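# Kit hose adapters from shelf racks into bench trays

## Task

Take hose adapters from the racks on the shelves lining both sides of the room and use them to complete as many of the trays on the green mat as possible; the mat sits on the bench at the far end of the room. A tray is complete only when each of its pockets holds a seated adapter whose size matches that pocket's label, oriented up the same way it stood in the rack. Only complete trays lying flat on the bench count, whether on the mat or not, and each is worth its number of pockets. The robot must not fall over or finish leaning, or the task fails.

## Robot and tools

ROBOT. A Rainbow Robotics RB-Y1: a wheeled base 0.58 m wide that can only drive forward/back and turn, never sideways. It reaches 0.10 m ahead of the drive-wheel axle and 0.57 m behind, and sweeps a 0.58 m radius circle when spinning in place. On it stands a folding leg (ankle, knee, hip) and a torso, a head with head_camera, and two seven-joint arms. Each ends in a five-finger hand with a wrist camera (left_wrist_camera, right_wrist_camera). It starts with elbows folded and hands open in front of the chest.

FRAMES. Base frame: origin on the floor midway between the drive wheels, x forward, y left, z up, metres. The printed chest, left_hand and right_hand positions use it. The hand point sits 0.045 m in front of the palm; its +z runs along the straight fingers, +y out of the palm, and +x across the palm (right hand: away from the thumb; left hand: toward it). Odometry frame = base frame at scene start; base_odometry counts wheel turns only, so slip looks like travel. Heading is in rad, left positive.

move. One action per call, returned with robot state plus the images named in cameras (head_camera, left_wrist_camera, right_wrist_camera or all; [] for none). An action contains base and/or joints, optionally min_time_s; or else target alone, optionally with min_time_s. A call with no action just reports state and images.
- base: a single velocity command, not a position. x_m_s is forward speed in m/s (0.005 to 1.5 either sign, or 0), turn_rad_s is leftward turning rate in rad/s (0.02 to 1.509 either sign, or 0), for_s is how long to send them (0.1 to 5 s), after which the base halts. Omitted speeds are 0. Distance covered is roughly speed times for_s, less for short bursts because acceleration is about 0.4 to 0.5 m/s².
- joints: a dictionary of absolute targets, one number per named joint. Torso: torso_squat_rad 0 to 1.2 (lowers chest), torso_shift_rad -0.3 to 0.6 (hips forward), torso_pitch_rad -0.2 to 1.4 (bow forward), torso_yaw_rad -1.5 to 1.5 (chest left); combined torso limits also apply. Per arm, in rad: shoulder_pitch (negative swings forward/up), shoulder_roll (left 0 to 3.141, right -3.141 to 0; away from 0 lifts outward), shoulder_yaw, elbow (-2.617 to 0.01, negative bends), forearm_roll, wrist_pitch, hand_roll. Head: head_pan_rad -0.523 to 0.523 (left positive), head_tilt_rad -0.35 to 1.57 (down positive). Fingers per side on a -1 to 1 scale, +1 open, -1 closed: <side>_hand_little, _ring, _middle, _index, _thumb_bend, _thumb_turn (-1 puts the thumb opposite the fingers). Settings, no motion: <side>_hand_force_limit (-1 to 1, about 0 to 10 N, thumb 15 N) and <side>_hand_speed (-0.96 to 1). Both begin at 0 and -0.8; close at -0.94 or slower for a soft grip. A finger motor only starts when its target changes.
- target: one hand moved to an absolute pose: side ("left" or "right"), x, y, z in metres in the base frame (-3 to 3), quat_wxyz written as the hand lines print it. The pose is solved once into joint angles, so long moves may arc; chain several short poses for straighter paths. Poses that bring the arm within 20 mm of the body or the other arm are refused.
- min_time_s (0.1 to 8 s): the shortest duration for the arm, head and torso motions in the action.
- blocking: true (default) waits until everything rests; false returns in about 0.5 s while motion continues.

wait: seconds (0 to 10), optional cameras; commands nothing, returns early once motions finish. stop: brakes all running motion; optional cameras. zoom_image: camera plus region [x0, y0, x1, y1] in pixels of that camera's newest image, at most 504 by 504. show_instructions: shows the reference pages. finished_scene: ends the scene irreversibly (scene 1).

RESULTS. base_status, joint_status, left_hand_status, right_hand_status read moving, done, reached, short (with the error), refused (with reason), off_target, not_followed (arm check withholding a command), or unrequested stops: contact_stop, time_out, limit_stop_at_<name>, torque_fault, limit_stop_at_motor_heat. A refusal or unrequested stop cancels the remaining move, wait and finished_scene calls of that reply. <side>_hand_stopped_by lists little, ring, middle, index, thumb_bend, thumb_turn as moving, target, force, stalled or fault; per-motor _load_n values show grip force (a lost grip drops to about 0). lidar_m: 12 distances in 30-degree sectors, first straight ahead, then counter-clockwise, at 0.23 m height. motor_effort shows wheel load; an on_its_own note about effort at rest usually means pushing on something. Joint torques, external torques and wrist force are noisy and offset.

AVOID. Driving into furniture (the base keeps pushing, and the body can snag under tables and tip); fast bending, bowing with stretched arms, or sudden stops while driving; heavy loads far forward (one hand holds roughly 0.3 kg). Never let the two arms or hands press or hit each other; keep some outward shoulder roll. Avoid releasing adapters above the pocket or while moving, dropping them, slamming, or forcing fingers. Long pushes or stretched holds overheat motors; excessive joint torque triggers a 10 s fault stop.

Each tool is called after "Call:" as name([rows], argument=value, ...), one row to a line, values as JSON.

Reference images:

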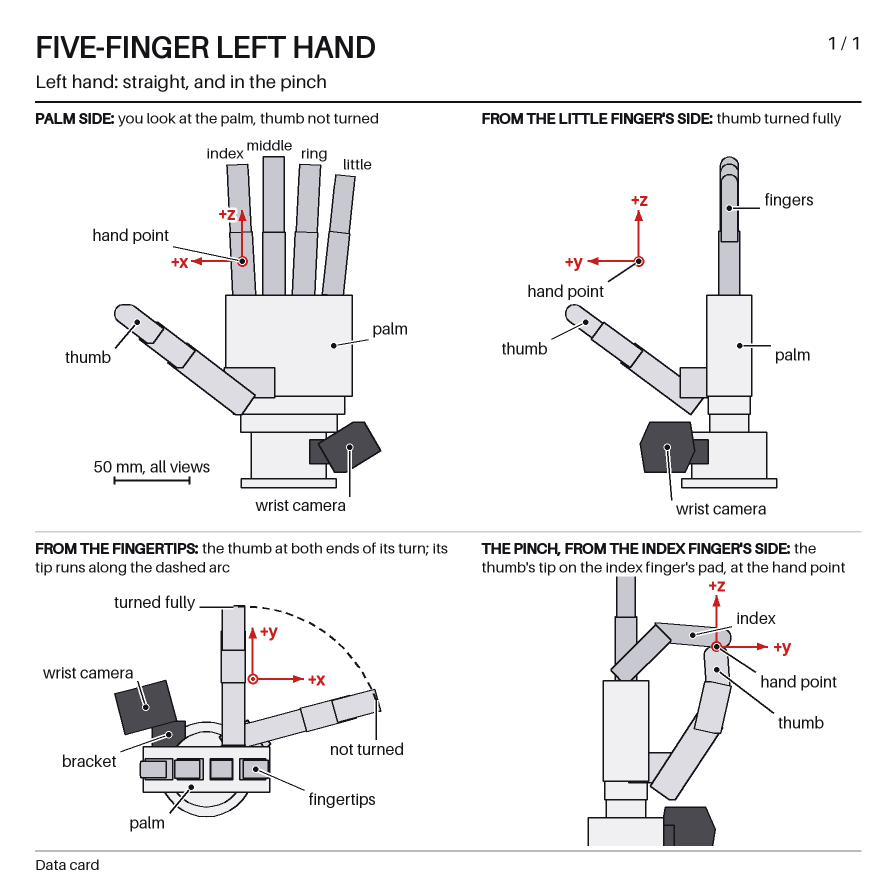

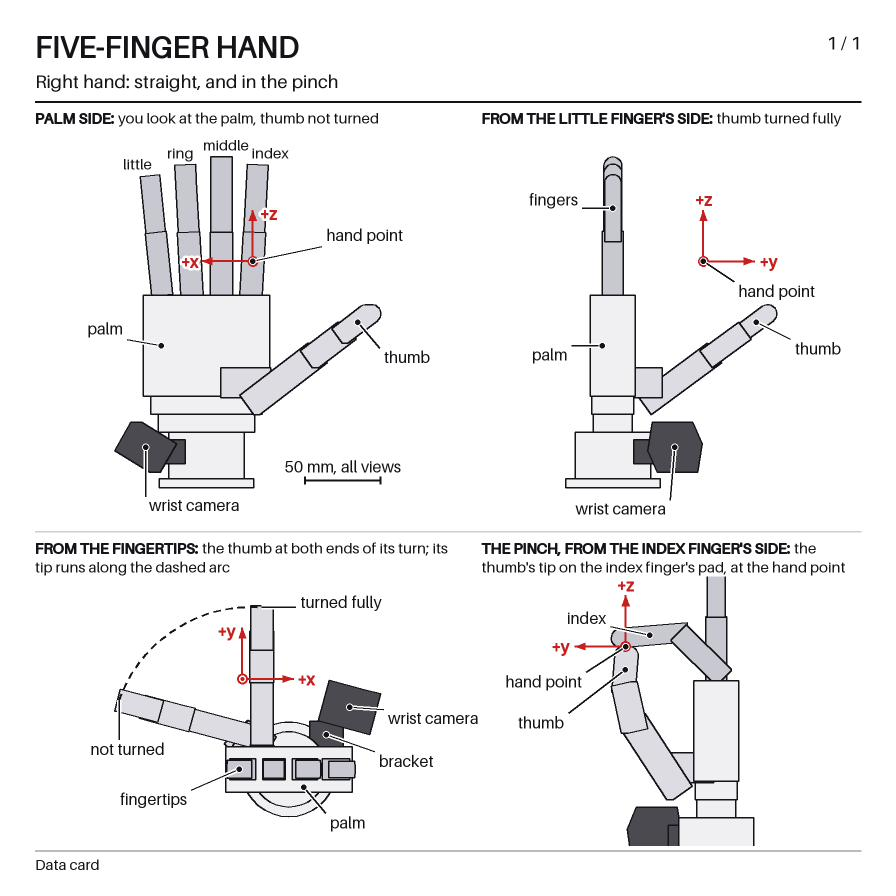

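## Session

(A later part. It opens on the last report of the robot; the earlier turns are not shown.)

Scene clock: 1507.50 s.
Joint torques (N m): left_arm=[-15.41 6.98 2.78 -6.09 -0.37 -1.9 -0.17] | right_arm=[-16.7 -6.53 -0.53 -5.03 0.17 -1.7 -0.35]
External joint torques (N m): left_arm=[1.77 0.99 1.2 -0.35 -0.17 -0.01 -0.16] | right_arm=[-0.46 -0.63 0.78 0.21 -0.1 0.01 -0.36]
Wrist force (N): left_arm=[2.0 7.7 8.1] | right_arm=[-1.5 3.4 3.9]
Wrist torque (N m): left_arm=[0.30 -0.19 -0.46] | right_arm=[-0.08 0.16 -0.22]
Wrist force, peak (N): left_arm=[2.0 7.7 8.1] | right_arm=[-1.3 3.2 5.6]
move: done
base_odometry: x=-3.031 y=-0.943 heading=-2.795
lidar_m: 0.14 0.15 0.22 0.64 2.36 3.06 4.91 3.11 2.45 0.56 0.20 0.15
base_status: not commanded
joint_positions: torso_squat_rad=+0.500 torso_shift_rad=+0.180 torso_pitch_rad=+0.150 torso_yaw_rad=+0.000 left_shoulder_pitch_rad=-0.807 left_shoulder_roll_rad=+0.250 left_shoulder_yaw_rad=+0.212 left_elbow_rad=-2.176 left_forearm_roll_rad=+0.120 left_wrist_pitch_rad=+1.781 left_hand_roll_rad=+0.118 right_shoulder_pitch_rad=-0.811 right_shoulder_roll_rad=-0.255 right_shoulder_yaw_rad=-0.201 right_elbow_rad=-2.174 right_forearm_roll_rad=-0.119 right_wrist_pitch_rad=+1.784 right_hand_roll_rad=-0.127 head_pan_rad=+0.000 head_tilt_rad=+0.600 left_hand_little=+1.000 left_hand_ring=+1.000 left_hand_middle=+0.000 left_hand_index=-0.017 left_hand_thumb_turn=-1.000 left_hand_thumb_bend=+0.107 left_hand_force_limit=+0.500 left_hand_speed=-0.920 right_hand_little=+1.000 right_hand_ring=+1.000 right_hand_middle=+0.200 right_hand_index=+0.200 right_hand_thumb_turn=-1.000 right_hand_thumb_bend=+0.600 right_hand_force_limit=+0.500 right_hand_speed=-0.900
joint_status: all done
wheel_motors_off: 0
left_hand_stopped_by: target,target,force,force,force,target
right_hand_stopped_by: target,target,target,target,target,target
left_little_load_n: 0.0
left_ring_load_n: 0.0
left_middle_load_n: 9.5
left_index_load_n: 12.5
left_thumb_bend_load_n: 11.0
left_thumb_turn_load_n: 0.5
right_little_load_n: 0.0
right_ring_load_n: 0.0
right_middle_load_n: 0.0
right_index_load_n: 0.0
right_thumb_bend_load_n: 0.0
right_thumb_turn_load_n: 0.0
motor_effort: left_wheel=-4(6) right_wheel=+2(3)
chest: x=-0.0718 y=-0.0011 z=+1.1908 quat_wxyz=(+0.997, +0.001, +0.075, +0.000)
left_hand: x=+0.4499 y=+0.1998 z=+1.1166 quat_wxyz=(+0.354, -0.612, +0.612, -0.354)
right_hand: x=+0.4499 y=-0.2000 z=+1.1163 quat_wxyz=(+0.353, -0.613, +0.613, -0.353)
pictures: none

Call:
move(target={"side": "left", "x": 0.582, "y": 0.099, "z": 1.04, "quat_wxyz": [0.4098, -0.5767, 0.5803, -0.4036]}, min_time_s=1.8)

Call:
move(target={"side": "left", "x": 0.582, "y": 0.099, "z": 0.985, "quat_wxyz": [0.4098, -0.5767, 0.5803, -0.4036]}, min_time_s=1.3, cameras=["head_camera"])

Call:
zoom_image(camera="head_camera", region=[290, 170, 390, 270])

Scene clock: 1510.57 s.
Joint torques (N m): left_arm=[-18.62 2.61 0.19 -9.56 -0.76 -1.76 0.08] | right_arm=[-17.17 -6.22 -0.65 -4.76 0.08 -1.64 -0.33]
External joint torques (N m): left_arm=[2.09 -0.16 -1.07 0.31 -0.27 0.18 0.09] | right_arm=[-0.93 -0.32 0.66 0.48 -0.19 0.07 -0.34]
Wrist force (N): left_arm=[1.8 8.1 6.9] | right_arm=[-0.9 3.1 4.0]
Wrist torque (N m): left_arm=[0.34 -0.17 -0.31] | right_arm=[-0.17 0.03 -0.20]
Wrist force, peak (N): left_arm=[2.1 7.8 8.2] | right_arm=[-1.4 4.2 4.7]
move: done
base_odometry: x=-3.031 y=-0.943 heading=-2.795
lidar_m: 0.14 0.15 0.21 0.65 2.38 3.06 4.92 3.11 2.44 0.55 0.21 0.14
base_status: not commanded
joint_positions: torso_squat_rad=+0.500 torso_shift_rad=+0.180 torso_pitch_rad=+0.150 torso_yaw_rad=+0.000 left_shoulder_pitch_rad=-0.826 left_shoulder_roll_rad=+0.065 left_shoulder_yaw_rad=-0.021 left_elbow_rad=-1.576 left_forearm_roll_rad=-0.222 left_wrist_pitch_rad=+1.022 left_hand_roll_rad=+0.319 right_shoulder_pitch_rad=-0.811 right_shoulder_roll_rad=-0.255 right_shoulder_yaw_rad=-0.201 right_elbow_rad=-2.174 right_forearm_roll_rad=-0.119 right_wrist_pitch_rad=+1.784 right_hand_roll_rad=-0.127 head_pan_rad=+0.000 head_tilt_rad=+0.600 left_hand_little=+1.000 left_hand_ring=+1.000 left_hand_middle=+0.000 left_hand_index=-0.017 left_hand_thumb_turn=-1.000 left_hand_thumb_bend=+0.107 left_hand_force_limit=+0.500 left_hand_speed=-0.920 right_hand_little=+1.000 right_hand_ring=+1.000 right_hand_middle=+0.200 right_hand_index=+0.200 right_hand_thumb_turn=-1.000 right_hand_thumb_bend=+0.600 right_hand_force_limit=+0.500 right_hand_speed=-0.900
joint_status: all done
wheel_motors_off: 0
left_hand_stopped_by: target,target,force,force,force,target
right_hand_stopped_by: target,target,target,target,target,target
left_little_load_n: 0.0
left_ring_load_n: 0.0
left_middle_load_n: 9.5
left_index_load_n: 12.5
left_thumb_bend_load_n: 11.0
left_thumb_turn_load_n: 0.5
right_little_load_n: 0.0
right_ring_load_n: 0.0
right_middle_load_n: 0.0
right_index_load_n: 0.0
right_thumb_bend_load_n: 0.0
right_thumb_turn_load_n: 0.0
motor_effort: left_wheel=-4(6) right_wheel=+2(3)
chest: x=-0.0718 y=-0.0011 z=+1.1908 quat_wxyz=(+0.997, +0.001, +0.075, +0.000)
left_hand: x=+0.5820 y=+0.0992 z=+1.0400 quat_wxyz=(+0.410, -0.577, +0.580, -0.404)
left_hand_status: reached (checked arc that bows 21 mm and turns the hand up to 10 deg, planned for 1.8 s): 0 mm and 0.0 deg off.
right_hand: x=+0.4499 y=-0.2000 z=+1.1163 quat_wxyz=(+0.353, -0.613, +0.612, -0.353)
pictures: none

Scene clock: 1512.20 s.
Joint torques (N m): left_arm=[-16.23 1.46 -0.68 -10.22 -0.91 -2.28 0.32] | right_arm=[-17.07 -6.26 -0.5 -5.02 0.12 -1.66 -0.35]
External joint torques (N m): left_arm=[3.82 -0.5 -1.75 0.25 -0.42 -0.37 0.33] | right_arm=[-0.83 -0.36 0.8 0.23 -0.15 0.05 -0.36]
Wrist force (N): left_arm=[2.1 7.7 6.9] | right_arm=[-1.5 3.4 3.8]
Wrist torque (N m): left_arm=[0.31 -0.23 -0.29] | right_arm=[-0.13 0.14 -0.21]
Wrist force, peak (N): left_arm=[1.9 8.2 7.0] | right_arm=[-1.4 4.2 4.4]
move: done
base_odometry: x=-3.031 y=-0.943 heading=-2.795
lidar_m: 0.13 0.14 0.21 0.65 2.37 3.07 4.91 3.12 2.45 0.56 0.21 0.15
base_status: not commanded
joint_positions: torso_squat_rad=+0.500 torso_shift_rad=+0.180 torso_pitch_rad=+0.150 torso_yaw_rad=+0.000 left_shoulder_pitch_rad=-0.736 left_shoulder_roll_rad=+0.046 left_shoulder_yaw_rad=-0.046 left_elbow_rad=-1.496 left_forearm_roll_rad=-0.272 left_wrist_pitch_rad=+0.861 left_hand_roll_rad=+0.368 right_shoulder_pitch_rad=-0.811 right_shoulder_roll_rad=-0.255 right_shoulder_yaw_rad=-0.201 right_elbow_rad=-2.174 right_forearm_roll_rad=-0.119 right_wrist_pitch_rad=+1.784 right_hand_roll_rad=-0.127 head_pan_rad=+0.000 head_tilt_rad=+0.600 left_hand_little=+1.000 left_hand_ring=+1.000 left_hand_middle=+0.000 left_hand_index=-0.017 left_hand_thumb_turn=-1.000 left_hand_thumb_bend=+0.107 left_hand_force_limit=+0.500 left_hand_speed=-0.920 right_hand_little=+1.000 right_hand_ring=+1.000 right_hand_middle=+0.200 right_hand_index=+0.200 right_hand_thumb_turn=-1.000 right_hand_thumb_bend=+0.600 right_hand_force_limit=+0.500 right_hand_speed=-0.900
joint_status: all done
wheel_motors_off: 0
left_hand_stopped_by: target,target,force,force,force,target
right_hand_stopped_by: target,target,target,target,target,target
left_little_load_n: 0.0
left_ring_load_n: 0.0
left_middle_load_n: 9.5
left_index_load_n: 12.0
left_thumb_bend_load_n: 11.0
left_thumb_turn_load_n: 0.5
right_little_load_n: 0.0
right_ring_load_n: 0.0
right_middle_load_n: 0.0
right_index_load_n: 0.0
right_thumb_bend_load_n: 0.0
right_thumb_turn_load_n: 0.0
motor_effort: left_wheel=-1(5) right_wheel=+2(2)
chest: x=-0.0718 y=-0.0011 z=+1.1908 quat_wxyz=(+0.997, +0.001, +0.075, +0.000)
left_hand: x=+0.5812 y=+0.0992 z=+0.9856 quat_wxyz=(+0.410, -0.576, +0.581, -0.404)
left_hand_status: reached (checked arc that bows 2 mm and turns the hand up to 0 deg, planned for 1.3 s): 1 mm and 0.1 deg off.
right_hand: x=+0.4499 y=-0.2000 z=+1.1163 quat_wxyz=(+0.353, -0.613, +0.612, -0.353)
head_camera: T_world_to_cam=[[-0.02391, -0.99971, -0.00052, 0.00052], [-0.69671, 0.01703, -0.71715, 1.04262], [0.71696, -0.01678, -0.69691, 0.92678]] pos_world=[0.06195, -0.00169, 1.39361]

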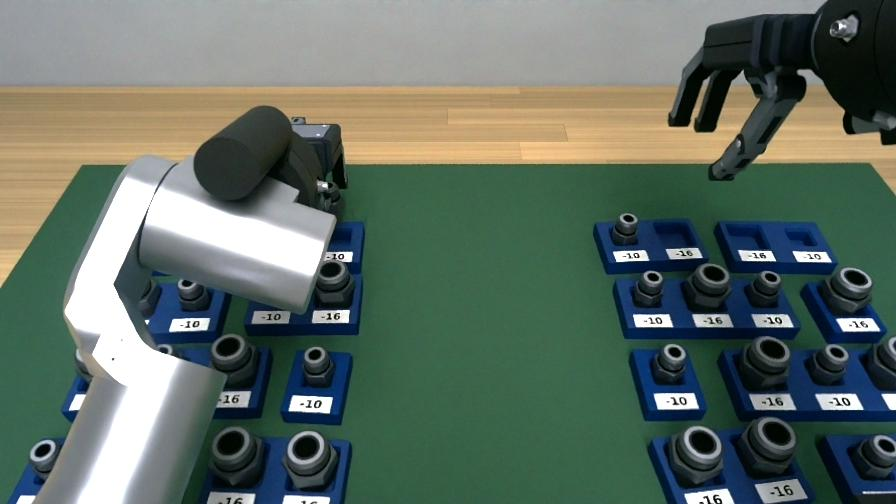

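Scaled by 5.040 from the camera's image (finer frame: 1280x720).

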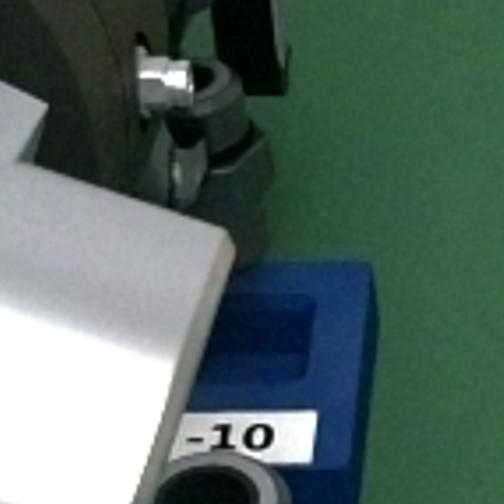

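Call:
move(target={"side": "left", "x": 0.582, "y": 0.099, "z": 1.04, "quat_wxyz": [0.4098, -0.5767, 0.5803, -0.4036]}, min_time_s=1)

Call:
move(joints={"torso_shift_rad": 0.03}, min_time_s=1.5)

Call:
move(target={"side": "left", "x": 0.582, "y": 0.099, "z": 1.04, "quat_wxyz": [0.4098, -0.5767, 0.5803, -0.4036]}, min_time_s=1.5)

Call:
move(target={"side": "left", "x": 0.582, "y": 0.099, "z": 0.985, "quat_wxyz": [0.4098, -0.5767, 0.5803, -0.4036]}, min_time_s=1.3, cameras=["head_camera", "left_wrist_camera"])

Call:
zoom_image(camera="head_camera", region=[290, 130, 390, 230])

Scene clock: 1513.97 s.
Joint torques (N m): left_arm=[-19.62 4.33 3.05 -11.11 -0.34 -1.73 -0.27] | right_arm=[-16.64 -6.26 -0.89 -4.84 0.09 -1.76 -0.3]
External joint torques (N m): left_arm=[1.09 1.58 1.79 -1.23 0.15 0.21 -0.26] | right_arm=[-0.4 -0.36 0.42 0.4 -0.18 -0.05 -0.31]
Wrist force (N): left_arm=[1.8 8.3 6.7] | right_arm=[-1.4 3.7 3.5]
Wrist torque (N m): left_arm=[0.41 -0.19 -0.49] | right_arm=[-0.05 0.15 -0.22]
Wrist force, peak (N): left_arm=[2.1 8.5 6.6] | right_arm=[-1.3 3.9 4.6]
move: done
base_odometry: x=-3.031 y=-0.943 heading=-2.795
lidar_m: 0.14 0.15 0.21 0.64 2.37 3.05 4.91 3.11 2.44 0.57 0.21 0.15
base_status: not commanded
joint_positions: torso_squat_rad=+0.500 torso_shift_rad=+0.180 torso_pitch_rad=+0.150 torso_yaw_rad=+0.000 left_shoulder_pitch_rad=-0.826 left_shoulder_roll_rad=+0.064 left_shoulder_yaw_rad=-0.022 left_elbow_rad=-1.575 left_forearm_roll_rad=-0.223 left_wrist_pitch_rad=+1.020 left_hand_roll_rad=+0.320 right_shoulder_pitch_rad=-0.811 right_shoulder_roll_rad=-0.255 right_shoulder_yaw_rad=-0.201 right_elbow_rad=-2.174 right_forearm_roll_rad=-0.119 right_wrist_pitch_rad=+1.784 right_hand_roll_rad=-0.127 head_pan_rad=+0.000 head_tilt_rad=+0.600 left_hand_little=+1.000 left_hand_ring=+1.000 left_hand_middle=+0.000 left_hand_index=-0.017 left_hand_thumb_turn=-1.000 left_hand_thumb_bend=+0.107 left_hand_force_limit=+0.500 left_hand_speed=-0.920 right_hand_little=+1.000 right_hand_ring=+1.000 right_hand_middle=+0.200 right_hand_index=+0.200 right_hand_thumb_turn=-1.000 right_hand_thumb_bend=+0.600 right_hand_force_limit=+0.500 right_hand_speed=-0.900
joint_status: all done
wheel_motors_off: 0
left_hand_stopped_by: target,target,force,force,force,target
right_hand_stopped_by: target,target,target,target,target,target
left_little_load_n: 0.0
left_ring_load_n: -0.5
left_middle_load_n: 9.5
left_index_load_n: 12.0
left_thumb_bend_load_n: 11.0
left_thumb_turn_load_n: 0.5
right_little_load_n: 0.0
right_ring_load_n: 0.0
right_middle_load_n: 0.0
right_index_load_n: 0.0
right_thumb_bend_load_n: 0.0
right_thumb_turn_load_n: 0.0
motor_effort: left_wheel=-3(7) right_wheel=+2(3)
chest: x=-0.0718 y=-0.0011 z=+1.1908 quat_wxyz=(+0.997, +0.001, +0.075, +0.000)
left_hand: x=+0.5820 y=+0.0986 z=+1.0397 quat_wxyz=(+0.410, -0.576, +0.580, -0.404)
left_hand_status: reached (checked arc that bows 2 mm and turns the hand up to 0 deg, planned for 1.0 s): 0 mm and 0.0 deg off.
right_hand: x=+0.4499 y=-0.2000 z=+1.1163 quat_wxyz=(+0.353, -0.613, +0.612, -0.353)
pictures: none

Scene clock: 1515.73 s.
Joint torques (N m): left_arm=[-18.86 4.72 2.46 -10.81 -0.32 -1.67 -0.2] | right_arm=[-16.75 -6.47 -0.38 -4.76 0.18 -1.75 -0.38]
External joint torques (N m): left_arm=[1.86 1.97 1.2 -0.93 0.18 0.27 -0.19] | right_arm=[-0.5 -0.57 0.92 0.48 -0.09 -0.04 -0.38]
Wrist force (N): left_arm=[1.9 7.9 6.6] | right_arm=[-0.8 3.6 3.9]
Wrist torque (N m): left_arm=[0.33 -0.22 -0.47] | right_arm=[-0.07 0.01 -0.20]
Wrist force, peak (N): left_arm=[2.1 8.5 6.6] | right_arm=[-1.4 4.0 4.1]
move: done
base_odometry: x=-3.031 y=-0.943 heading=-2.795
lidar_m: 0.14 0.15 0.21 0.65 2.37 3.05 4.91 3.12 2.43 0.56 0.21 0.15
base_status: not commanded
joint_positions: torso_squat_rad=+0.500 torso_shift_rad=+0.030 torso_pitch_rad=+0.150 torso_yaw_rad=+0.000 left_shoulder_pitch_rad=-0.826 left_shoulder_roll_rad=+0.064 left_shoulder_yaw_rad=-0.022 left_elbow_rad=-1.575 left_forearm_roll_rad=-0.223 left_wrist_pitch_rad=+1.020 left_hand_roll_rad=+0.320 right_shoulder_pitch_rad=-0.811 right_shoulder_roll_rad=-0.255 right_shoulder_yaw_rad=-0.201 right_elbow_rad=-2.174 right_forearm_roll_rad=-0.119 right_wrist_pitch_rad=+1.784 right_hand_roll_rad=-0.127 head_pan_rad=+0.000 head_tilt_rad=+0.600 left_hand_little=+1.000 left_hand_ring=+1.000 left_hand_middle=+0.000 left_hand_index=-0.017 left_hand_thumb_turn=-1.000 left_hand_thumb_bend=+0.107 left_hand_force_limit=+0.500 left_hand_speed=-0.920 right_hand_little=+1.000 right_hand_ring=+1.000 right_hand_middle=+0.200 right_hand_index=+0.200 right_hand_thumb_turn=-1.000 right_hand_thumb_bend=+0.600 right_hand_force_limit=+0.500 right_hand_speed=-0.900
joint_status: all done
wheel_motors_off: 0
left_hand_stopped_by: target,target,force,force,force,target
right_hand_stopped_by: target,target,target,target,target,target
left_little_load_n: 0.0
left_ring_load_n: 0.0
left_middle_load_n: 9.5
left_index_load_n: 12.5
left_thumb_bend_load_n: 11.0
left_thumb_turn_load_n: 0.5
right_little_load_n: 0.0
right_ring_load_n: -0.5
right_middle_load_n: 0.0
right_index_load_n: 0.0
right_thumb_bend_load_n: 0.0
right_thumb_turn_load_n: 0.0
motor_effort: left_wheel=-4(7) right_wheel=+2(3)
chest: x=-0.1634 y=-0.0011 z=+1.2005 quat_wxyz=(+0.997, +0.001, +0.075, +0.000)
left_hand: x=+0.4904 y=+0.0986 z=+1.0495 quat_wxyz=(+0.410, -0.576, +0.580, -0.404)
right_hand: x=+0.3583 y=-0.2000 z=+1.1261 quat_wxyz=(+0.353, -0.613, +0.612, -0.353)
pictures: none

Scene clock: 1517.57 s.
Joint torques (N m): left_arm=[-22.41 7.12 2.28 -10.47 -0.55 -1.64 0.23] | right_arm=[-16.88 -6.62 -0.5 -5.02 0.21 -1.65 -0.25]
External joint torques (N m): left_arm=[3.12 0.48 1.11 0.27 -0.12 0.23 0.24] | right_arm=[-0.63 -0.72 0.81 0.22 -0.07 0.06 -0.26]
Wrist force (N): left_arm=[1.9 8.1 6.6] | right_arm=[-0.8 3.1 4.1]
Wrist torque (N m): left_arm=[0.39 -0.23 -0.32] | right_arm=[-0.12 0.00 -0.18]
Wrist force, peak (N): left_arm=[1.9 8.7 7.1] | right_arm=[-1.6 3.8 4.5]
move: done
base_odometry: x=-3.031 y=-0.943 heading=-2.795
lidar_m: 0.14 0.15 0.21 0.63 2.36 3.06 4.91 3.11 2.44 0.56 0.21 0.15
base_status: not commanded
joint_positions: torso_squat_rad=+0.500 torso_shift_rad=+0.030 torso_pitch_rad=+0.150 torso_yaw_rad=+0.000 left_shoulder_pitch_rad=-1.183 left_shoulder_roll_rad=+0.131 left_shoulder_yaw_rad=+0.053 left_elbow_rad=-0.865 left_forearm_roll_rad=-0.228 left_wrist_pitch_rad=+0.664 left_hand_roll_rad=+0.419 right_shoulder_pitch_rad=-0.811 right_shoulder_roll_rad=-0.255 right_shoulder_yaw_rad=-0.201 right_elbow_rad=-2.174 right_forearm_roll_rad=-0.119 right_wrist_pitch_rad=+1.784 right_hand_roll_rad=-0.127 head_pan_rad=+0.000 head_tilt_rad=+0.600 left_hand_little=+1.000 left_hand_ring=+1.000 left_hand_middle=+0.000 left_hand_index=-0.017 left_hand_thumb_turn=-1.000 left_hand_thumb_bend=+0.107 left_hand_force_limit=+0.500 left_hand_speed=-0.920 right_hand_little=+1.000 right_hand_ring=+1.000 right_hand_middle=+0.200 right_hand_index=+0.200 right_hand_thumb_turn=-1.000 right_hand_thumb_bend=+0.600 right_hand_force_limit=+0.500 right_hand_speed=-0.900
joint_status: all done
wheel_motors_off: 0
left_hand_stopped_by: target,target,force,force,force,target
right_hand_stopped_by: target,target,target,target,target,target
left_little_load_n: 0.0
left_ring_load_n: 0.0
left_middle_load_n: 9.5
left_index_load_n: 12.5
left_thumb_bend_load_n: 11.0
left_thumb_turn_load_n: 0.5
right_little_load_n: 0.0
right_ring_load_n: 0.0
right_middle_load_n: 0.0
right_index_load_n: 0.0
right_thumb_bend_load_n: 0.0
right_thumb_turn_load_n: 0.0
motor_effort: left_wheel=-2(7) right_wheel=+2(2)
chest: x=-0.1634 y=-0.0011 z=+1.2005 quat_wxyz=(+0.997, +0.001, +0.075, +0.000)
left_hand: x=+0.5817 y=+0.0989 z=+1.0403 quat_wxyz=(+0.410, -0.576, +0.580, -0.404)
left_hand_status: reached (checked arc that bows 33 mm and turns the hand up to 4 deg, planned for 1.5 s): 0 mm and 0.1 deg off.
right_hand: x=+0.3583 y=-0.2000 z=+1.1260 quat_wxyz=(+0.353, -0.613, +0.612, -0.353)
pictures: none

Scene clock: 1519.20 s.
Joint torques (N m): left_arm=[-20.94 5.62 -0.42 -10.49 -0.44 -1.96 0.24] | right_arm=[-16.56 -6.19 -0.65 -4.84 0.22 -1.74 -0.26]
External joint torques (N m): left_arm=[4.46 -0.8 -1.25 0.3 -0.05 -0.21 0.25] | right_arm=[-0.31 -0.29 0.65 0.4 -0.05 -0.03 -0.27]
Wrist force (N): left_arm=[1.8 8.0 6.7] | right_arm=[-1.1 3.8 3.9]
Wrist torque (N m): left_arm=[0.36 -0.17 -0.32] | right_arm=[-0.01 0.11 -0.25]
Wrist force, peak (N): left_arm=[2.2 8.5 6.8] | right_arm=[-0.4 4.5 4.2]
move: done
base_odometry: x=-3.031 y=-0.943 heading=-2.795
lidar_m: 0.13 0.15 0.20 0.64 2.38 3.06 4.91 3.12 2.45 0.56 0.21 0.15
base_status: not commanded
joint_positions: torso_squat_rad=+0.500 torso_shift_rad=+0.030 torso_pitch_rad=+0.150 torso_yaw_rad=+0.000 left_shoulder_pitch_rad=-1.167 left_shoulder_roll_rad=+0.109 left_shoulder_yaw_rad=+0.052 left_elbow_rad=-0.688 left_forearm_roll_rad=-0.349 left_wrist_pitch_rad=+0.482 left_hand_roll_rad=+0.544 right_shoulder_pitch_rad=-0.811 right_shoulder_roll_rad=-0.255 right_shoulder_yaw_rad=-0.201 right_elbow_rad=-2.174 right_forearm_roll_rad=-0.119 right_wrist_pitch_rad=+1.784 right_hand_roll_rad=-0.127 head_pan_rad=+0.000 head_tilt_rad=+0.600 left_hand_little=+1.000 left_hand_ring=+1.000 left_hand_middle=+0.000 left_hand_index=-0.017 left_hand_thumb_turn=-1.000 left_hand_thumb_bend=+0.107 left_hand_force_limit=+0.500 left_hand_speed=-0.920 right_hand_little=+1.000 right_hand_ring=+1.000 right_hand_middle=+0.200 right_hand_index=+0.200 right_hand_thumb_turn=-1.000 right_hand_thumb_bend=+0.600 right_hand_force_limit=+0.500 right_hand_speed=-0.900
joint_status: all done
wheel_motors_off: 0
left_hand_stopped_by: target,target,force,force,force,target
right_hand_stopped_by: target,target,target,target,target,target
left_little_load_n: 0.0
left_ring_load_n: 0.0
left_middle_load_n: 9.5
left_index_load_n: 12.5
left_thumb_bend_load_n: 11.0
left_thumb_turn_load_n: 0.5
right_little_load_n: 0.0
right_ring_load_n: 0.0
right_middle_load_n: 0.0
right_index_load_n: 0.0
right_thumb_bend_load_n: 0.0
right_thumb_turn_load_n: 0.0
motor_effort: left_wheel=-4(5) right_wheel=+1(3)
chest: x=-0.1634 y=-0.0011 z=+1.2005 quat_wxyz=(+0.997, +0.001, +0.075, +0.000)
left_hand: x=+0.5820 y=+0.0991 z=+0.9855 quat_wxyz=(+0.410, -0.576, +0.580, -0.404)
left_hand_status: reached (checked arc that bows 3 mm and turns the hand up to 1 deg, planned for 1.3 s): 1 mm and 0.1 deg off.
right_hand: x=+0.3583 y=-0.2000 z=+1.1260 quat_wxyz=(+0.353, -0.613, +0.612, -0.353)
head_camera: T_world_to_cam=[[-0.0239, -0.99971, -0.00052, -0.00166], [-0.6966, 0.01703, -0.71725, 0.9859], [0.71706, -0.01678, -0.69681, 0.99907]] pos_world=[-0.02965, -0.00169, 1.40331]
left_wrist_camera: T_world_to_cam=[[0.33321, -0.22952, 0.91449, -1.06942], [-0.54026, -0.84138, -0.01432, 0.4117], [0.77272, -0.48929, -0.40436, 0.1071]] pos_world=[0.49601, 0.15335, 1.02717]

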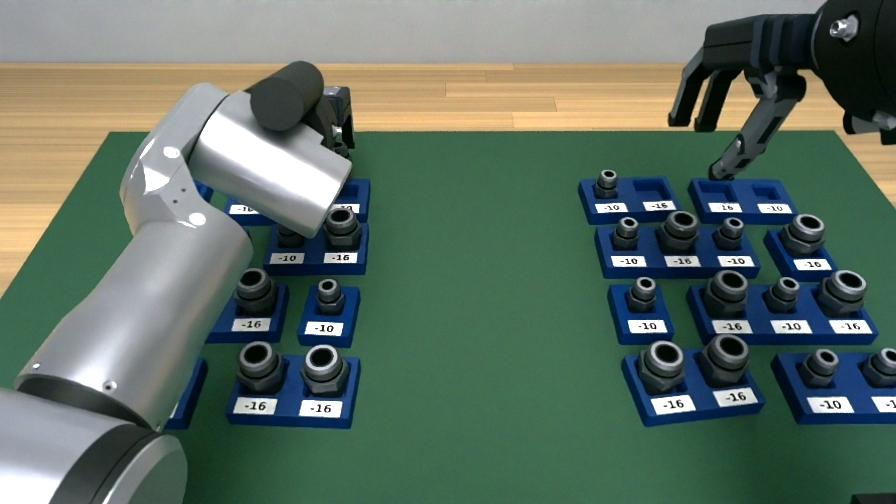

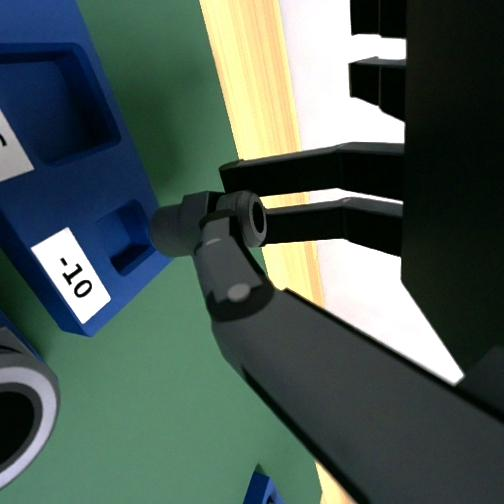

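Scaled by 5.040 from the camera's image (finer frame: 1280x720).

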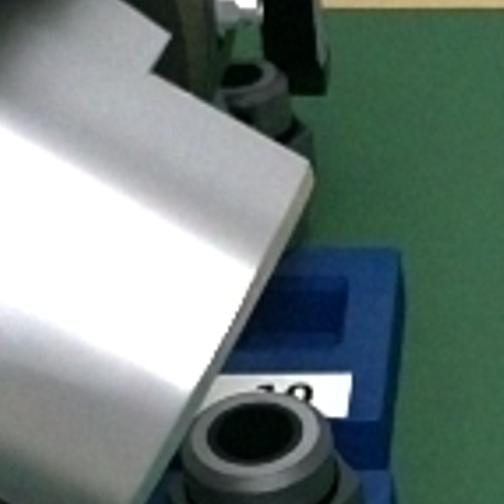

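Call:
move(target={"side": "left", "x": 0.582, "y": 0.099, "z": 1.04, "quat_wxyz": [0.4098, -0.5767, 0.5803, -0.4036]}, min_time_s=1)

Call:
move(target={"side": "left", "x": 0.5845, "y": 0.2205, "z": 1.04, "quat_wxyz": [0.4098, -0.5767, 0.5803, -0.4036]}, min_time_s=1.5)

Call:
move(target={"side": "left", "x": 0.5845, "y": 0.2205, "z": 0.985, "quat_wxyz": [0.4098, -0.5767, 0.5803, -0.4036]}, min_time_s=1.3, cameras=["head_camera", "left_wrist_camera"])

Call:
zoom_image(camera="head_camera", region=[200, 130, 300, 230])

Scene clock: 1521.07 s.
Joint torques (N m): left_arm=[-23.38 7.85 2.05 -11.99 -0.33 -1.71 -0.15] | right_arm=[-16.51 -6.28 -0.58 -4.98 0.15 -1.85 -0.3]
External joint torques (N m): left_arm=[2.21 1.17 0.94 -1.24 0.1 0.16 -0.14] | right_arm=[-0.26 -0.39 0.73 0.26 -0.12 -0.14 -0.31]
Wrist force (N): left_arm=[1.7 8.2 6.8] | right_arm=[-1.5 3.3 3.8]
Wrist torque (N m): left_arm=[0.38 -0.18 -0.51] | right_arm=[-0.12 0.13 -0.24]
Wrist force, peak (N): left_arm=[2.0 8.6 6.9] | right_arm=[-1.0 4.3 3.9]
move: done
base_odometry: x=-3.031 y=-0.943 heading=-2.795
lidar_m: 0.14 0.15 0.22 0.64 2.36 3.05 4.91 3.11 2.43 0.56 0.21 0.15
base_status: not commanded
joint_positions: torso_squat_rad=+0.500 torso_shift_rad=+0.030 torso_pitch_rad=+0.150 torso_yaw_rad=+0.000 left_shoulder_pitch_rad=-1.191 left_shoulder_roll_rad=+0.128 left_shoulder_yaw_rad=+0.059 left_elbow_rad=-0.851 left_forearm_roll_rad=-0.233 left_wrist_pitch_rad=+0.661 left_hand_roll_rad=+0.419 right_shoulder_pitch_rad=-0.811 right_shoulder_roll_rad=-0.255 right_shoulder_yaw_rad=-0.201 right_elbow_rad=-2.174 right_forearm_roll_rad=-0.119 right_wrist_pitch_rad=+1.784 right_hand_roll_rad=-0.127 head_pan_rad=+0.000 head_tilt_rad=+0.600 left_hand_little=+1.000 left_hand_ring=+1.000 left_hand_middle=+0.000 left_hand_index=-0.017 left_hand_thumb_turn=-1.000 left_hand_thumb_bend=+0.107 left_hand_force_limit=+0.500 left_hand_speed=-0.920 right_hand_little=+1.000 right_hand_ring=+1.000 right_hand_middle=+0.200 right_hand_index=+0.200 right_hand_thumb_turn=-1.000 right_hand_thumb_bend=+0.600 right_hand_force_limit=+0.500 right_hand_speed=-0.900
joint_status: all done
wheel_motors_off: 0
left_hand_stopped_by: target,target,force,force,force,target
right_hand_stopped_by: target,target,target,target,target,target
left_little_load_n: 0.0
left_ring_load_n: 0.0
left_middle_load_n: 9.5
left_index_load_n: 12.5
left_thumb_bend_load_n: 11.0
left_thumb_turn_load_n: 0.5
right_little_load_n: 0.0
right_ring_load_n: 0.0
right_middle_load_n: 0.0
right_index_load_n: 0.0
right_thumb_bend_load_n: 0.0
right_thumb_turn_load_n: 0.0
motor_effort: left_wheel=-4(6) right_wheel=+2(2)
chest: x=-0.1634 y=-0.0011 z=+1.2005 quat_wxyz=(+0.997, +0.001, +0.075, +0.000)
left_hand: x=+0.5824 y=+0.0987 z=+1.0398 quat_wxyz=(+0.410, -0.577, +0.581, -0.402)
left_hand_status: reached (checked arc that bows 2 mm and turns the hand up to 1 deg, planned for 1.0 s): 1 mm and 0.1 deg off.
right_hand: x=+0.3583 y=-0.2000 z=+1.1260 quat_wxyz=(+0.353, -0.613, +0.612, -0.353)
pictures: none

Scene clock: 1522.90 s.
Joint torques (N m): left_arm=[-20.93 10.44 4.26 -11.97 0.11 -2.2 0.06] | right_arm=[-16.57 -6.39 -0.88 -4.82 0.3 -1.8 -0.33]
External joint torques (N m): left_arm=[4.17 0.77 1.9 -1.44 0.2 -0.17 0.07] | right_arm=[-0.33 -0.49 0.42 0.42 0.03 -0.09 -0.33]
Wrist force (N): left_arm=[1.8 8.1 6.4] | right_arm=[-1.0 2.7 3.7]
Wrist torque (N m): left_arm=[0.37 -0.20 -0.48] | right_arm=[-0.21 0.05 -0.23]
Wrist force, peak (N): left_arm=[1.8 8.4 6.8] | right_arm=[-1.4 3.9 4.3]
move: done
base_odometry: x=-3.031 y=-0.943 heading=-2.795
lidar_m: 0.14 0.15 0.21 0.65 2.37 3.06 4.91 3.11 2.44 0.57 0.21 0.14
base_status: not commanded
joint_positions: torso_squat_rad=+0.500 torso_shift_rad=+0.030 torso_pitch_rad=+0.150 torso_yaw_rad=+0.000 left_shoulder_pitch_rad=-1.083 left_shoulder_roll_rad=+0.351 left_shoulder_yaw_rad=+0.099 left_elbow_rad=-0.920 left_forearm_roll_rad=+0.150 left_wrist_pitch_rad=+0.629 left_hand_roll_rad=+0.121 right_shoulder_pitch_rad=-0.811 right_shoulder_roll_rad=-0.255 right_shoulder_yaw_rad=-0.201 right_elbow_rad=-2.174 right_forearm_roll_rad=-0.119 right_wrist_pitch_rad=+1.784 right_hand_roll_rad=-0.127 head_pan_rad=+0.000 head_tilt_rad=+0.600 left_hand_little=+1.000 left_hand_ring=+1.000 left_hand_middle=+0.000 left_hand_index=-0.017 left_hand_thumb_turn=-1.000 left_hand_thumb_bend=+0.107 left_hand_force_limit=+0.500 left_hand_speed=-0.920 right_hand_little=+1.000 right_hand_ring=+1.000 right_hand_middle=+0.200 right_hand_index=+0.200 right_hand_thumb_turn=-1.000 right_hand_thumb_bend=+0.600 right_hand_force_limit=+0.500 right_hand_speed=-0.900
joint_status: all done
wheel_motors_off: 0
left_hand_stopped_by: target,target,force,force,force,target
right_hand_stopped_by: target,target,target,target,target,target
left_little_load_n: 0.0
left_ring_load_n: 0.0
left_middle_load_n: 9.5
left_index_load_n: 12.0
left_thumb_bend_load_n: 11.0
left_thumb_turn_load_n: 0.5
right_little_load_n: 0.0
right_ring_load_n: 0.0
right_middle_load_n: 0.0
right_index_load_n: 0.0
right_thumb_bend_load_n: 0.0
right_thumb_turn_load_n: 0.0
motor_effort: left_wheel=-4(6) right_wheel=+2(2)
chest: x=-0.1634 y=-0.0011 z=+1.2005 quat_wxyz=(+0.997, +0.001, +0.075, +0.000)
left_hand: x=+0.5846 y=+0.2203 z=+1.0405 quat_wxyz=(+0.412, -0.577, +0.578, -0.403)
left_hand_status: reached (checked arc that bows 5 mm and turns the hand up to 1 deg, planned for 1.5 s): 1 mm and 0.4 deg off.
right_hand: x=+0.3583 y=-0.2000 z=+1.1260 quat_wxyz=(+0.353, -0.613, +0.612, -0.353)
pictures: none

Scene clock: 1524.53 s.
Joint torques (N m): left_arm=[-20.45 8.61 0.81 -10.36 0.13 -2.1 -0.37] | right_arm=[-16.87 -6.4 -0.44 -4.77 0.2 -1.77 -0.32]
External joint torques (N m): left_arm=[4.48 -0.86 -1.19 0.28 0.16 -0.05 -0.36] | right_arm=[-0.62 -0.5 0.86 0.47 -0.07 -0.06 -0.33]
Wrist force (N): left_arm=[1.9 7.9 6.5] | right_arm=[-1.7 3.2 3.8]
Wrist torque (N m): left_arm=[0.33 -0.21 -0.49] | right_arm=[-0.16 0.16 -0.28]
Wrist force, peak (N): left_arm=[2.3 8.6 6.4] | right_arm=[-1.5 3.6 4.1]
move: done
base_odometry: x=-3.031 y=-0.943 heading=-2.795
lidar_m: 0.13 0.15 0.22 0.65 2.36 3.06 4.91 3.11 2.45 0.58 0.21 0.14
base_status: not commanded
joint_positions: torso_squat_rad=+0.500 torso_shift_rad=+0.030 torso_pitch_rad=+0.150 torso_yaw_rad=+0.000 left_shoulder_pitch_rad=-1.057 left_shoulder_roll_rad=+0.325 left_shoulder_yaw_rad=+0.091 left_elbow_rad=-0.769 left_forearm_roll_rad=+0.155 left_wrist_pitch_rad=+0.449 left_hand_roll_rad=+0.101 right_shoulder_pitch_rad=-0.811 right_shoulder_roll_rad=-0.255 right_shoulder_yaw_rad=-0.201 right_elbow_rad=-2.174 right_forearm_roll_rad=-0.119 right_wrist_pitch_rad=+1.784 right_hand_roll_rad=-0.127 head_pan_rad=+0.000 head_tilt_rad=+0.600 left_hand_little=+1.000 left_hand_ring=+1.000 left_hand_middle=+0.000 left_hand_index=-0.017 left_hand_thumb_turn=-1.000 left_hand_thumb_bend=+0.107 left_hand_force_limit=+0.500 left_hand_speed=-0.920 right_hand_little=+1.000 right_hand_ring=+1.000 right_hand_middle=+0.200 right_hand_index=+0.200 right_hand_thumb_turn=-1.000 right_hand_thumb_bend=+0.600 right_hand_force_limit=+0.500 right_hand_speed=-0.900
joint_status: all done
wheel_motors_off: 0
left_hand_stopped_by: target,target,force,force,force,target
right_hand_stopped_by: target,target,target,target,target,target
left_little_load_n: 0.0
left_ring_load_n: 0.0
left_middle_load_n: 9.5
left_index_load_n: 12.0
left_thumb_bend_load_n: 11.0
left_thumb_turn_load_n: 0.5
right_little_load_n: 0.0
right_ring_load_n: 0.0
right_middle_load_n: 0.0
right_index_load_n: 0.0
right_thumb_bend_load_n: 0.0
right_thumb_turn_load_n: 0.0
motor_effort: left_wheel=-2(6) right_wheel=+1(2)
chest: x=-0.1634 y=-0.0011 z=+1.2005 quat_wxyz=(+0.997, +0.001, +0.075, +0.000)
left_hand: x=+0.5840 y=+0.2207 z=+0.9858 quat_wxyz=(+0.411, -0.577, +0.580, -0.404)
left_hand_status: reached (checked arc that bows 2 mm and turns the hand up to 1 deg, planned for 1.3 s): 1 mm and 0.1 deg off.
right_hand: x=+0.3583 y=-0.2000 z=+1.1260 quat_wxyz=(+0.353, -0.613, +0.612, -0.353)
head_camera: T_world_to_cam=[[-0.0239, -0.99971, -0.00052, -0.00166], [-0.6966, 0.01703, -0.71725, 0.9859], [0.71706, -0.01678, -0.69681, 0.99907]] pos_world=[-0.02965, -0.00169, 1.40331]
left_wrist_camera: T_world_to_cam=[[0.33283, -0.22943, 0.91465, -1.04241], [-0.53865, -0.84239, -0.0153, 0.5154], [0.77401, -0.48758, -0.40395, 0.16375]] pos_world=[0.49782, 0.27485, 1.02747]

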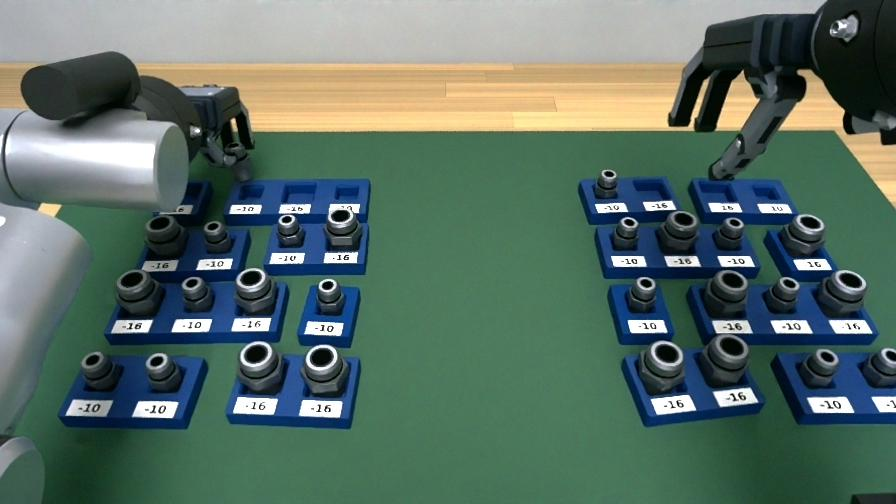

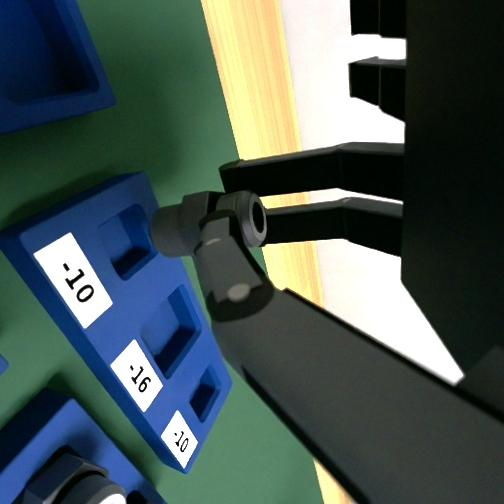

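Scaled by 5.040 from the camera's image (finer frame: 1280x720).

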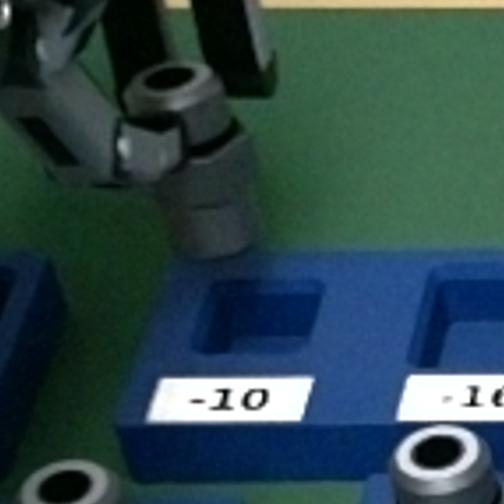

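Call:
move(target={"side": "left", "x": 0.588, "y": 0.2182, "z": 0.967, "quat_wxyz": [0.4098, -0.5767, 0.5803, -0.4036]}, min_time_s=1.2, cameras=["head_camera"])

Call:
zoom_image(camera="head_camera", region=[210, 150, 290, 230])

Scene clock: 1526.83 s.
Joint torques (N m): left_arm=[-23.3 8.8 0.39 -10.06 0.18 -2.14 -0.44] | right_arm=[-16.92 -6.25 -0.53 -5.04 0.14 -1.72 -0.3]
External joint torques (N m): left_arm=[1.94 -0.72 -1.26 0.5 0.17 -0.09 -0.43] | right_arm=[-0.67 -0.35 0.77 0.2 -0.13 -0.01 -0.31]
Wrist force (N): left_arm=[1.9 8.2 6.3] | right_arm=[-0.8 3.1 3.4]
Wrist torque (N m): left_arm=[0.41 -0.23 -0.51] | right_arm=[-0.08 0.04 -0.22]
Wrist force, peak (N): left_arm=[2.0 8.3 6.7] | right_arm=[-1.2 3.8 4.6]
move: done
base_odometry: x=-3.031 y=-0.943 heading=-2.795
lidar_m: 0.14 0.15 0.21 0.65 2.38 3.05 4.91 3.12 2.44 0.57 0.20 0.15
base_status: not commanded
joint_positions: torso_squat_rad=+0.500 torso_shift_rad=+0.030 torso_pitch_rad=+0.150 torso_yaw_rad=+0.000 left_shoulder_pitch_rad=-1.100 left_shoulder_roll_rad=+0.317 left_shoulder_yaw_rad=+0.087 left_elbow_rad=-0.621 left_forearm_roll_rad=+0.163 left_wrist_pitch_rad=+0.343 left_hand_roll_rad=+0.090 right_shoulder_pitch_rad=-0.811 right_shoulder_roll_rad=-0.255 right_shoulder_yaw_rad=-0.201 right_elbow_rad=-2.174 right_forearm_roll_rad=-0.119 right_wrist_pitch_rad=+1.784 right_hand_roll_rad=-0.127 head_pan_rad=+0.000 head_tilt_rad=+0.600 left_hand_little=+1.000 left_hand_ring=+1.000 left_hand_middle=+0.000 left_hand_index=-0.017 left_hand_thumb_turn=-1.000 left_hand_thumb_bend=+0.107 left_hand_force_limit=+0.500 left_hand_speed=-0.920 right_hand_little=+1.000 right_hand_ring=+1.000 right_hand_middle=+0.200 right_hand_index=+0.200 right_hand_thumb_turn=-1.000 right_hand_thumb_bend=+0.600 right_hand_force_limit=+0.500 right_hand_speed=-0.900
joint_status: all done
wheel_motors_off: 0
left_hand_stopped_by: target,target,force,force,force,target
right_hand_stopped_by: target,target,target,target,target,target
left_little_load_n: 0.0
left_ring_load_n: 0.0
left_middle_load_n: 9.5
left_index_load_n: 12.0
left_thumb_bend_load_n: 11.0
left_thumb_turn_load_n: 0.5
right_little_load_n: 0.0
right_ring_load_n: 0.0
right_middle_load_n: 0.0
right_index_load_n: 0.0
right_thumb_bend_load_n: 0.0
right_thumb_turn_load_n: 0.0
motor_effort: left_wheel=-4(7) right_wheel=+2(3)
chest: x=-0.1634 y=-0.0011 z=+1.2005 quat_wxyz=(+0.997, +0.001, +0.075, +0.000)
left_hand: x=+0.5878 y=+0.2186 z=+0.9673 quat_wxyz=(+0.410, -0.577, +0.580, -0.403)
left_hand_status: reached (checked arc that bows 5 mm and turns the hand up to 1 deg, planned for 1.2 s): 1 mm and 0.1 deg off.
right_hand: x=+0.3583 y=-0.2000 z=+1.1260 quat_wxyz=(+0.353, -0.613, +0.612, -0.353)
head_camera: T_world_to_cam=[[-0.0239, -0.99971, -0.00052, -0.00166], [-0.6966, 0.01703, -0.71725, 0.9859], [0.71706, -0.01678, -0.69681, 0.99907]] pos_world=[-0.02965, -0.00169, 1.40331]

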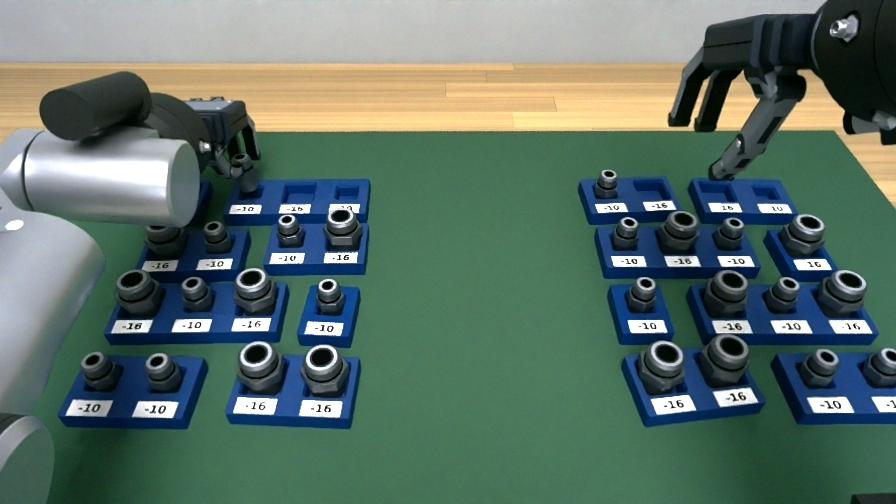

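Scaled by 6.300 from the camera's image (finer frame: 1280x720).

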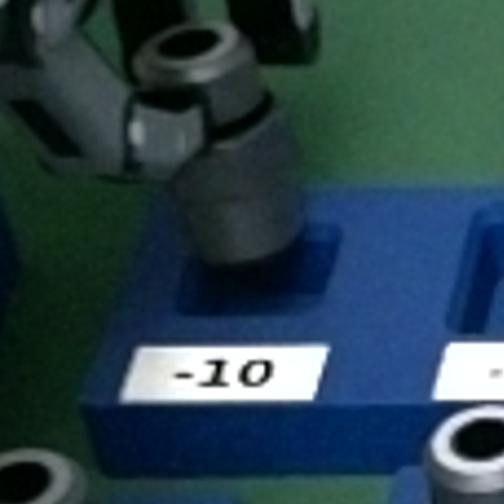

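Call:
move(target={"side": "left", "x": 0.588, "y": 0.2178, "z": 0.958, "quat_wxyz": [0.4098, -0.5767, 0.5803, -0.4036]}, min_time_s=1, cameras=["head_camera"])

Call:
zoom_image(camera="head_camera", region=[210, 150, 290, 230])

Scene clock: 1528.57 s.
Joint torques (N m): left_arm=[-23.55 8.23 0.31 -10.02 0.33 -2.06 -0.27] | right_arm=[-16.87 -6.46 -0.75 -4.99 0.29 -1.73 -0.41]
External joint torques (N m): left_arm=[1.73 -1.29 -1.22 0.46 0.31 -0.01 -0.26] | right_arm=[-0.62 -0.56 0.56 0.25 0.01 -0.02 -0.41]
Wrist force (N): left_arm=[1.7 8.5 6.4] | right_arm=[-0.4 4.2 3.7]
Wrist torque (N m): left_arm=[0.37 -0.18 -0.51] | right_arm=[0.02 0.00 -0.13]
Wrist force, peak (N): left_arm=[2.7 8.4 6.7] | right_arm=[-1.6 3.8 4.9]
move: done
base_odometry: x=-3.031 y=-0.943 heading=-2.795
lidar_m: 0.14 0.15 0.22 0.64 2.38 3.06 4.91 3.11 2.44 0.55 0.21 0.15
base_status: not commanded
joint_positions: torso_squat_rad=+0.500 torso_shift_rad=+0.030 torso_pitch_rad=+0.150 torso_yaw_rad=+0.000 left_shoulder_pitch_rad=-1.112 left_shoulder_roll_rad=+0.314 left_shoulder_yaw_rad=+0.083 left_elbow_rad=-0.563 left_forearm_roll_rad=+0.171 left_wrist_pitch_rad=+0.297 left_hand_roll_rad=+0.083 right_shoulder_pitch_rad=-0.811 right_shoulder_roll_rad=-0.255 right_shoulder_yaw_rad=-0.201 right_elbow_rad=-2.174 right_forearm_roll_rad=-0.119 right_wrist_pitch_rad=+1.784 right_hand_roll_rad=-0.127 head_pan_rad=+0.000 head_tilt_rad=+0.600 left_hand_little=+1.000 left_hand_ring=+1.000 left_hand_middle=+0.000 left_hand_index=-0.017 left_hand_thumb_turn=-1.000 left_hand_thumb_bend=+0.107 left_hand_force_limit=+0.500 left_hand_speed=-0.920 right_hand_little=+1.000 right_hand_ring=+1.000 right_hand_middle=+0.200 right_hand_index=+0.200 right_hand_thumb_turn=-1.000 right_hand_thumb_bend=+0.600 right_hand_force_limit=+0.500 right_hand_speed=-0.900
joint_status: all done
wheel_motors_off: 0
left_hand_stopped_by: target,target,force,force,force,target
right_hand_stopped_by: target,target,target,target,target,target
left_little_load_n: 0.0
left_ring_load_n: 0.0
left_middle_load_n: 9.5
left_index_load_n: 12.5
left_thumb_bend_load_n: 11.0
left_thumb_turn_load_n: 0.5
right_little_load_n: 0.0
right_ring_load_n: 0.0
right_middle_load_n: 0.0
right_index_load_n: 0.0
right_thumb_bend_load_n: 0.0
right_thumb_turn_load_n: 0.0
motor_effort: left_wheel=-1(6) right_wheel=+1(2)
chest: x=-0.1634 y=-0.0011 z=+1.2005 quat_wxyz=(+0.997, +0.001, +0.075, +0.000)
left_hand: x=+0.5877 y=+0.2182 z=+0.9582 quat_wxyz=(+0.410, -0.577, +0.580, -0.403)
left_hand_status: reached (checked arc that bows 2 mm and turns the hand up to 0 deg, planned for 1.0 s): 1 mm and 0.1 deg off.
right_hand: x=+0.3583 y=-0.2000 z=+1.1260 quat_wxyz=(+0.353, -0.613, +0.612, -0.353)
head_camera: T_world_to_cam=[[-0.0239, -0.99971, -0.00052, -0.00166], [-0.6966, 0.01703, -0.71725, 0.9859], [0.71706, -0.01678, -0.69681, 0.99907]] pos_world=[-0.02965, -0.00169, 1.40331]

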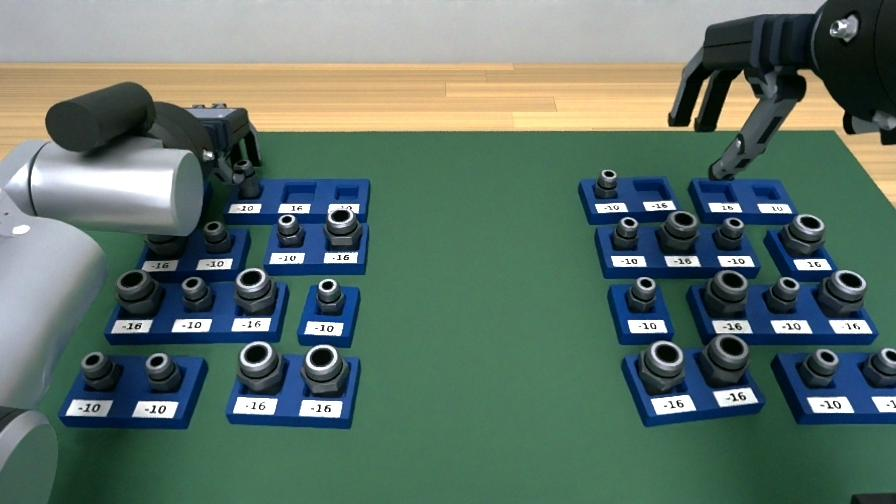

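Scaled by 6.300 from the camera's image (finer frame: 1280x720).

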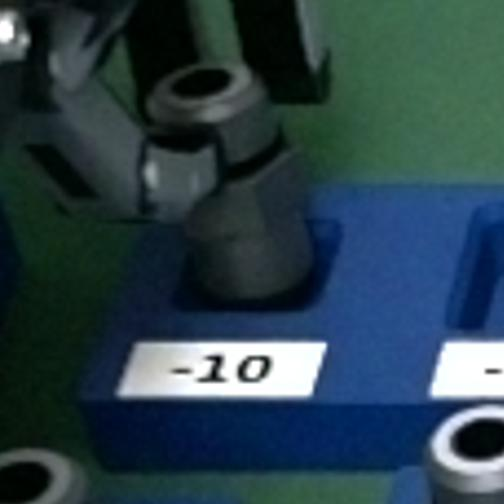

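Call:
move(target={"side": "left", "x": 0.588, "y": 0.2178, "z": 0.953, "quat_wxyz": [0.4098, -0.5767, 0.5803, -0.4036]}, min_time_s=1, cameras=["head_camera"])

Call:
zoom_image(camera="head_camera", region=[210, 150, 290, 230])

Scene clock: 1530.27 s.
Joint torques (N m): left_arm=[-23.53 8.64 0.32 -9.85 -0.08 -1.99 -0.23] | right_arm=[-16.72 -6.36 -0.63 -5.04 0.08 -1.59 -0.32]
External joint torques (N m): left_arm=[1.75 -0.88 -1.15 0.59 -0.1 0.06 -0.22] | right_arm=[-0.47 -0.46 0.67 0.2 -0.19 0.12 -0.33]
Wrist force (N): left_arm=[2.1 8.4 6.4] | right_arm=[-0.9 3.9 3.5]
Wrist torque (N m): left_arm=[0.43 -0.24 -0.49] | right_arm=[0.01 0.06 -0.21]
Wrist force, peak (N): left_arm=[2.4 8.5 6.8] | right_arm=[-0.7 4.0 4.5]
move: done
base_odometry: x=-3.031 y=-0.943 heading=-2.795
lidar_m: 0.14 0.15 0.22 0.64 2.37 3.06 4.91 3.11 2.45 0.56 0.21 0.15
base_status: not commanded
joint_positions: torso_squat_rad=+0.500 torso_shift_rad=+0.030 torso_pitch_rad=+0.150 torso_yaw_rad=+0.000 left_shoulder_pitch_rad=-1.117 left_shoulder_roll_rad=+0.312 left_shoulder_yaw_rad=+0.081 left_elbow_rad=-0.536 left_forearm_roll_rad=+0.176 left_wrist_pitch_rad=+0.275 left_hand_roll_rad=+0.078 right_shoulder_pitch_rad=-0.811 right_shoulder_roll_rad=-0.255 right_shoulder_yaw_rad=-0.201 right_elbow_rad=-2.174 right_forearm_roll_rad=-0.119 right_wrist_pitch_rad=+1.784 right_hand_roll_rad=-0.127 head_pan_rad=+0.000 head_tilt_rad=+0.600 left_hand_little=+1.000 left_hand_ring=+1.000 left_hand_middle=+0.000 left_hand_index=-0.017 left_hand_thumb_turn=-1.000 left_hand_thumb_bend=+0.107 left_hand_force_limit=+0.500 left_hand_speed=-0.920 right_hand_little=+1.000 right_hand_ring=+1.000 right_hand_middle=+0.200 right_hand_index=+0.200 right_hand_thumb_turn=-1.000 right_hand_thumb_bend=+0.600 right_hand_force_limit=+0.500 right_hand_speed=-0.900
joint_status: all done
wheel_motors_off: 0
left_hand_stopped_by: target,target,force,force,force,target
right_hand_stopped_by: target,target,target,target,target,target
left_little_load_n: -0.5
left_ring_load_n: 0.0
left_middle_load_n: 9.5
left_index_load_n: 12.5
left_thumb_bend_load_n: 11.0
left_thumb_turn_load_n: 0.5
right_little_load_n: 0.0
right_ring_load_n: 0.0
right_middle_load_n: 0.0
right_index_load_n: 0.0
right_thumb_bend_load_n: 0.0
right_thumb_turn_load_n: 0.0
motor_effort: left_wheel=-3(7) right_wheel=+2(2)
chest: x=-0.1634 y=-0.0011 z=+1.2005 quat_wxyz=(+0.997, +0.001, +0.075, +0.000)
left_hand: x=+0.5872 y=+0.2182 z=+0.9535 quat_wxyz=(+0.410, -0.577, +0.580, -0.403)
left_hand_status: reached (checked arc that bows 1 mm and turns the hand up to 0 deg, planned for 1.0 s): 1 mm and 0.1 deg off.
right_hand: x=+0.3583 y=-0.2000 z=+1.1260 quat_wxyz=(+0.353, -0.613, +0.612, -0.353)
head_camera: T_world_to_cam=[[-0.0239, -0.99971, -0.00052, -0.00166], [-0.6966, 0.01703, -0.71725, 0.9859], [0.71706, -0.01678, -0.69681, 0.99907]] pos_world=[-0.02965, -0.00169, 1.40331]

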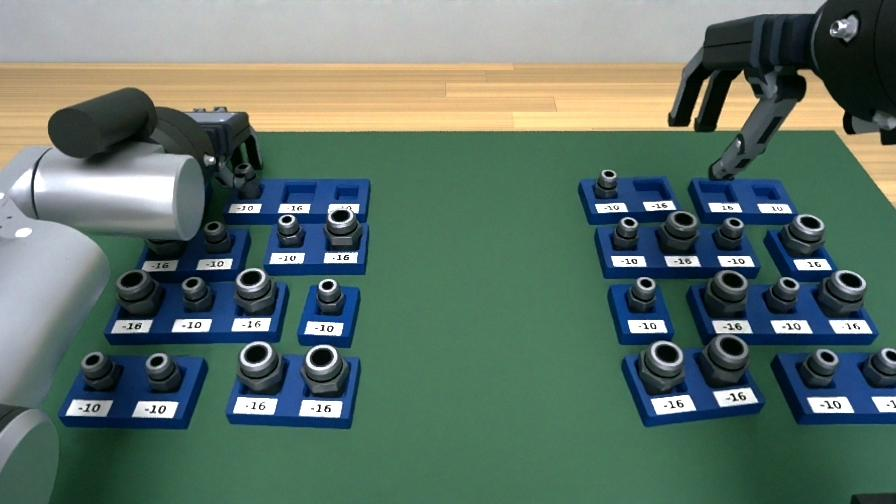

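Scaled by 6.300 from the camera's image (finer frame: 1280x720).

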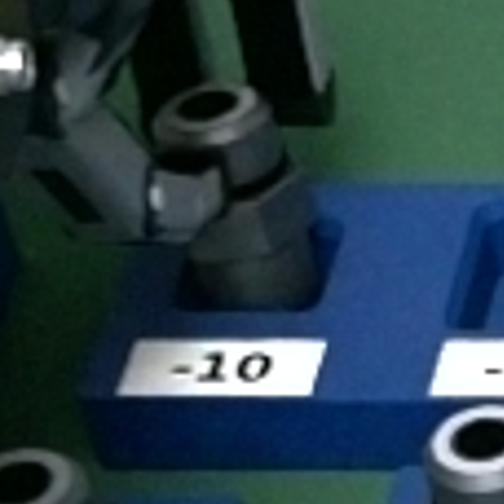

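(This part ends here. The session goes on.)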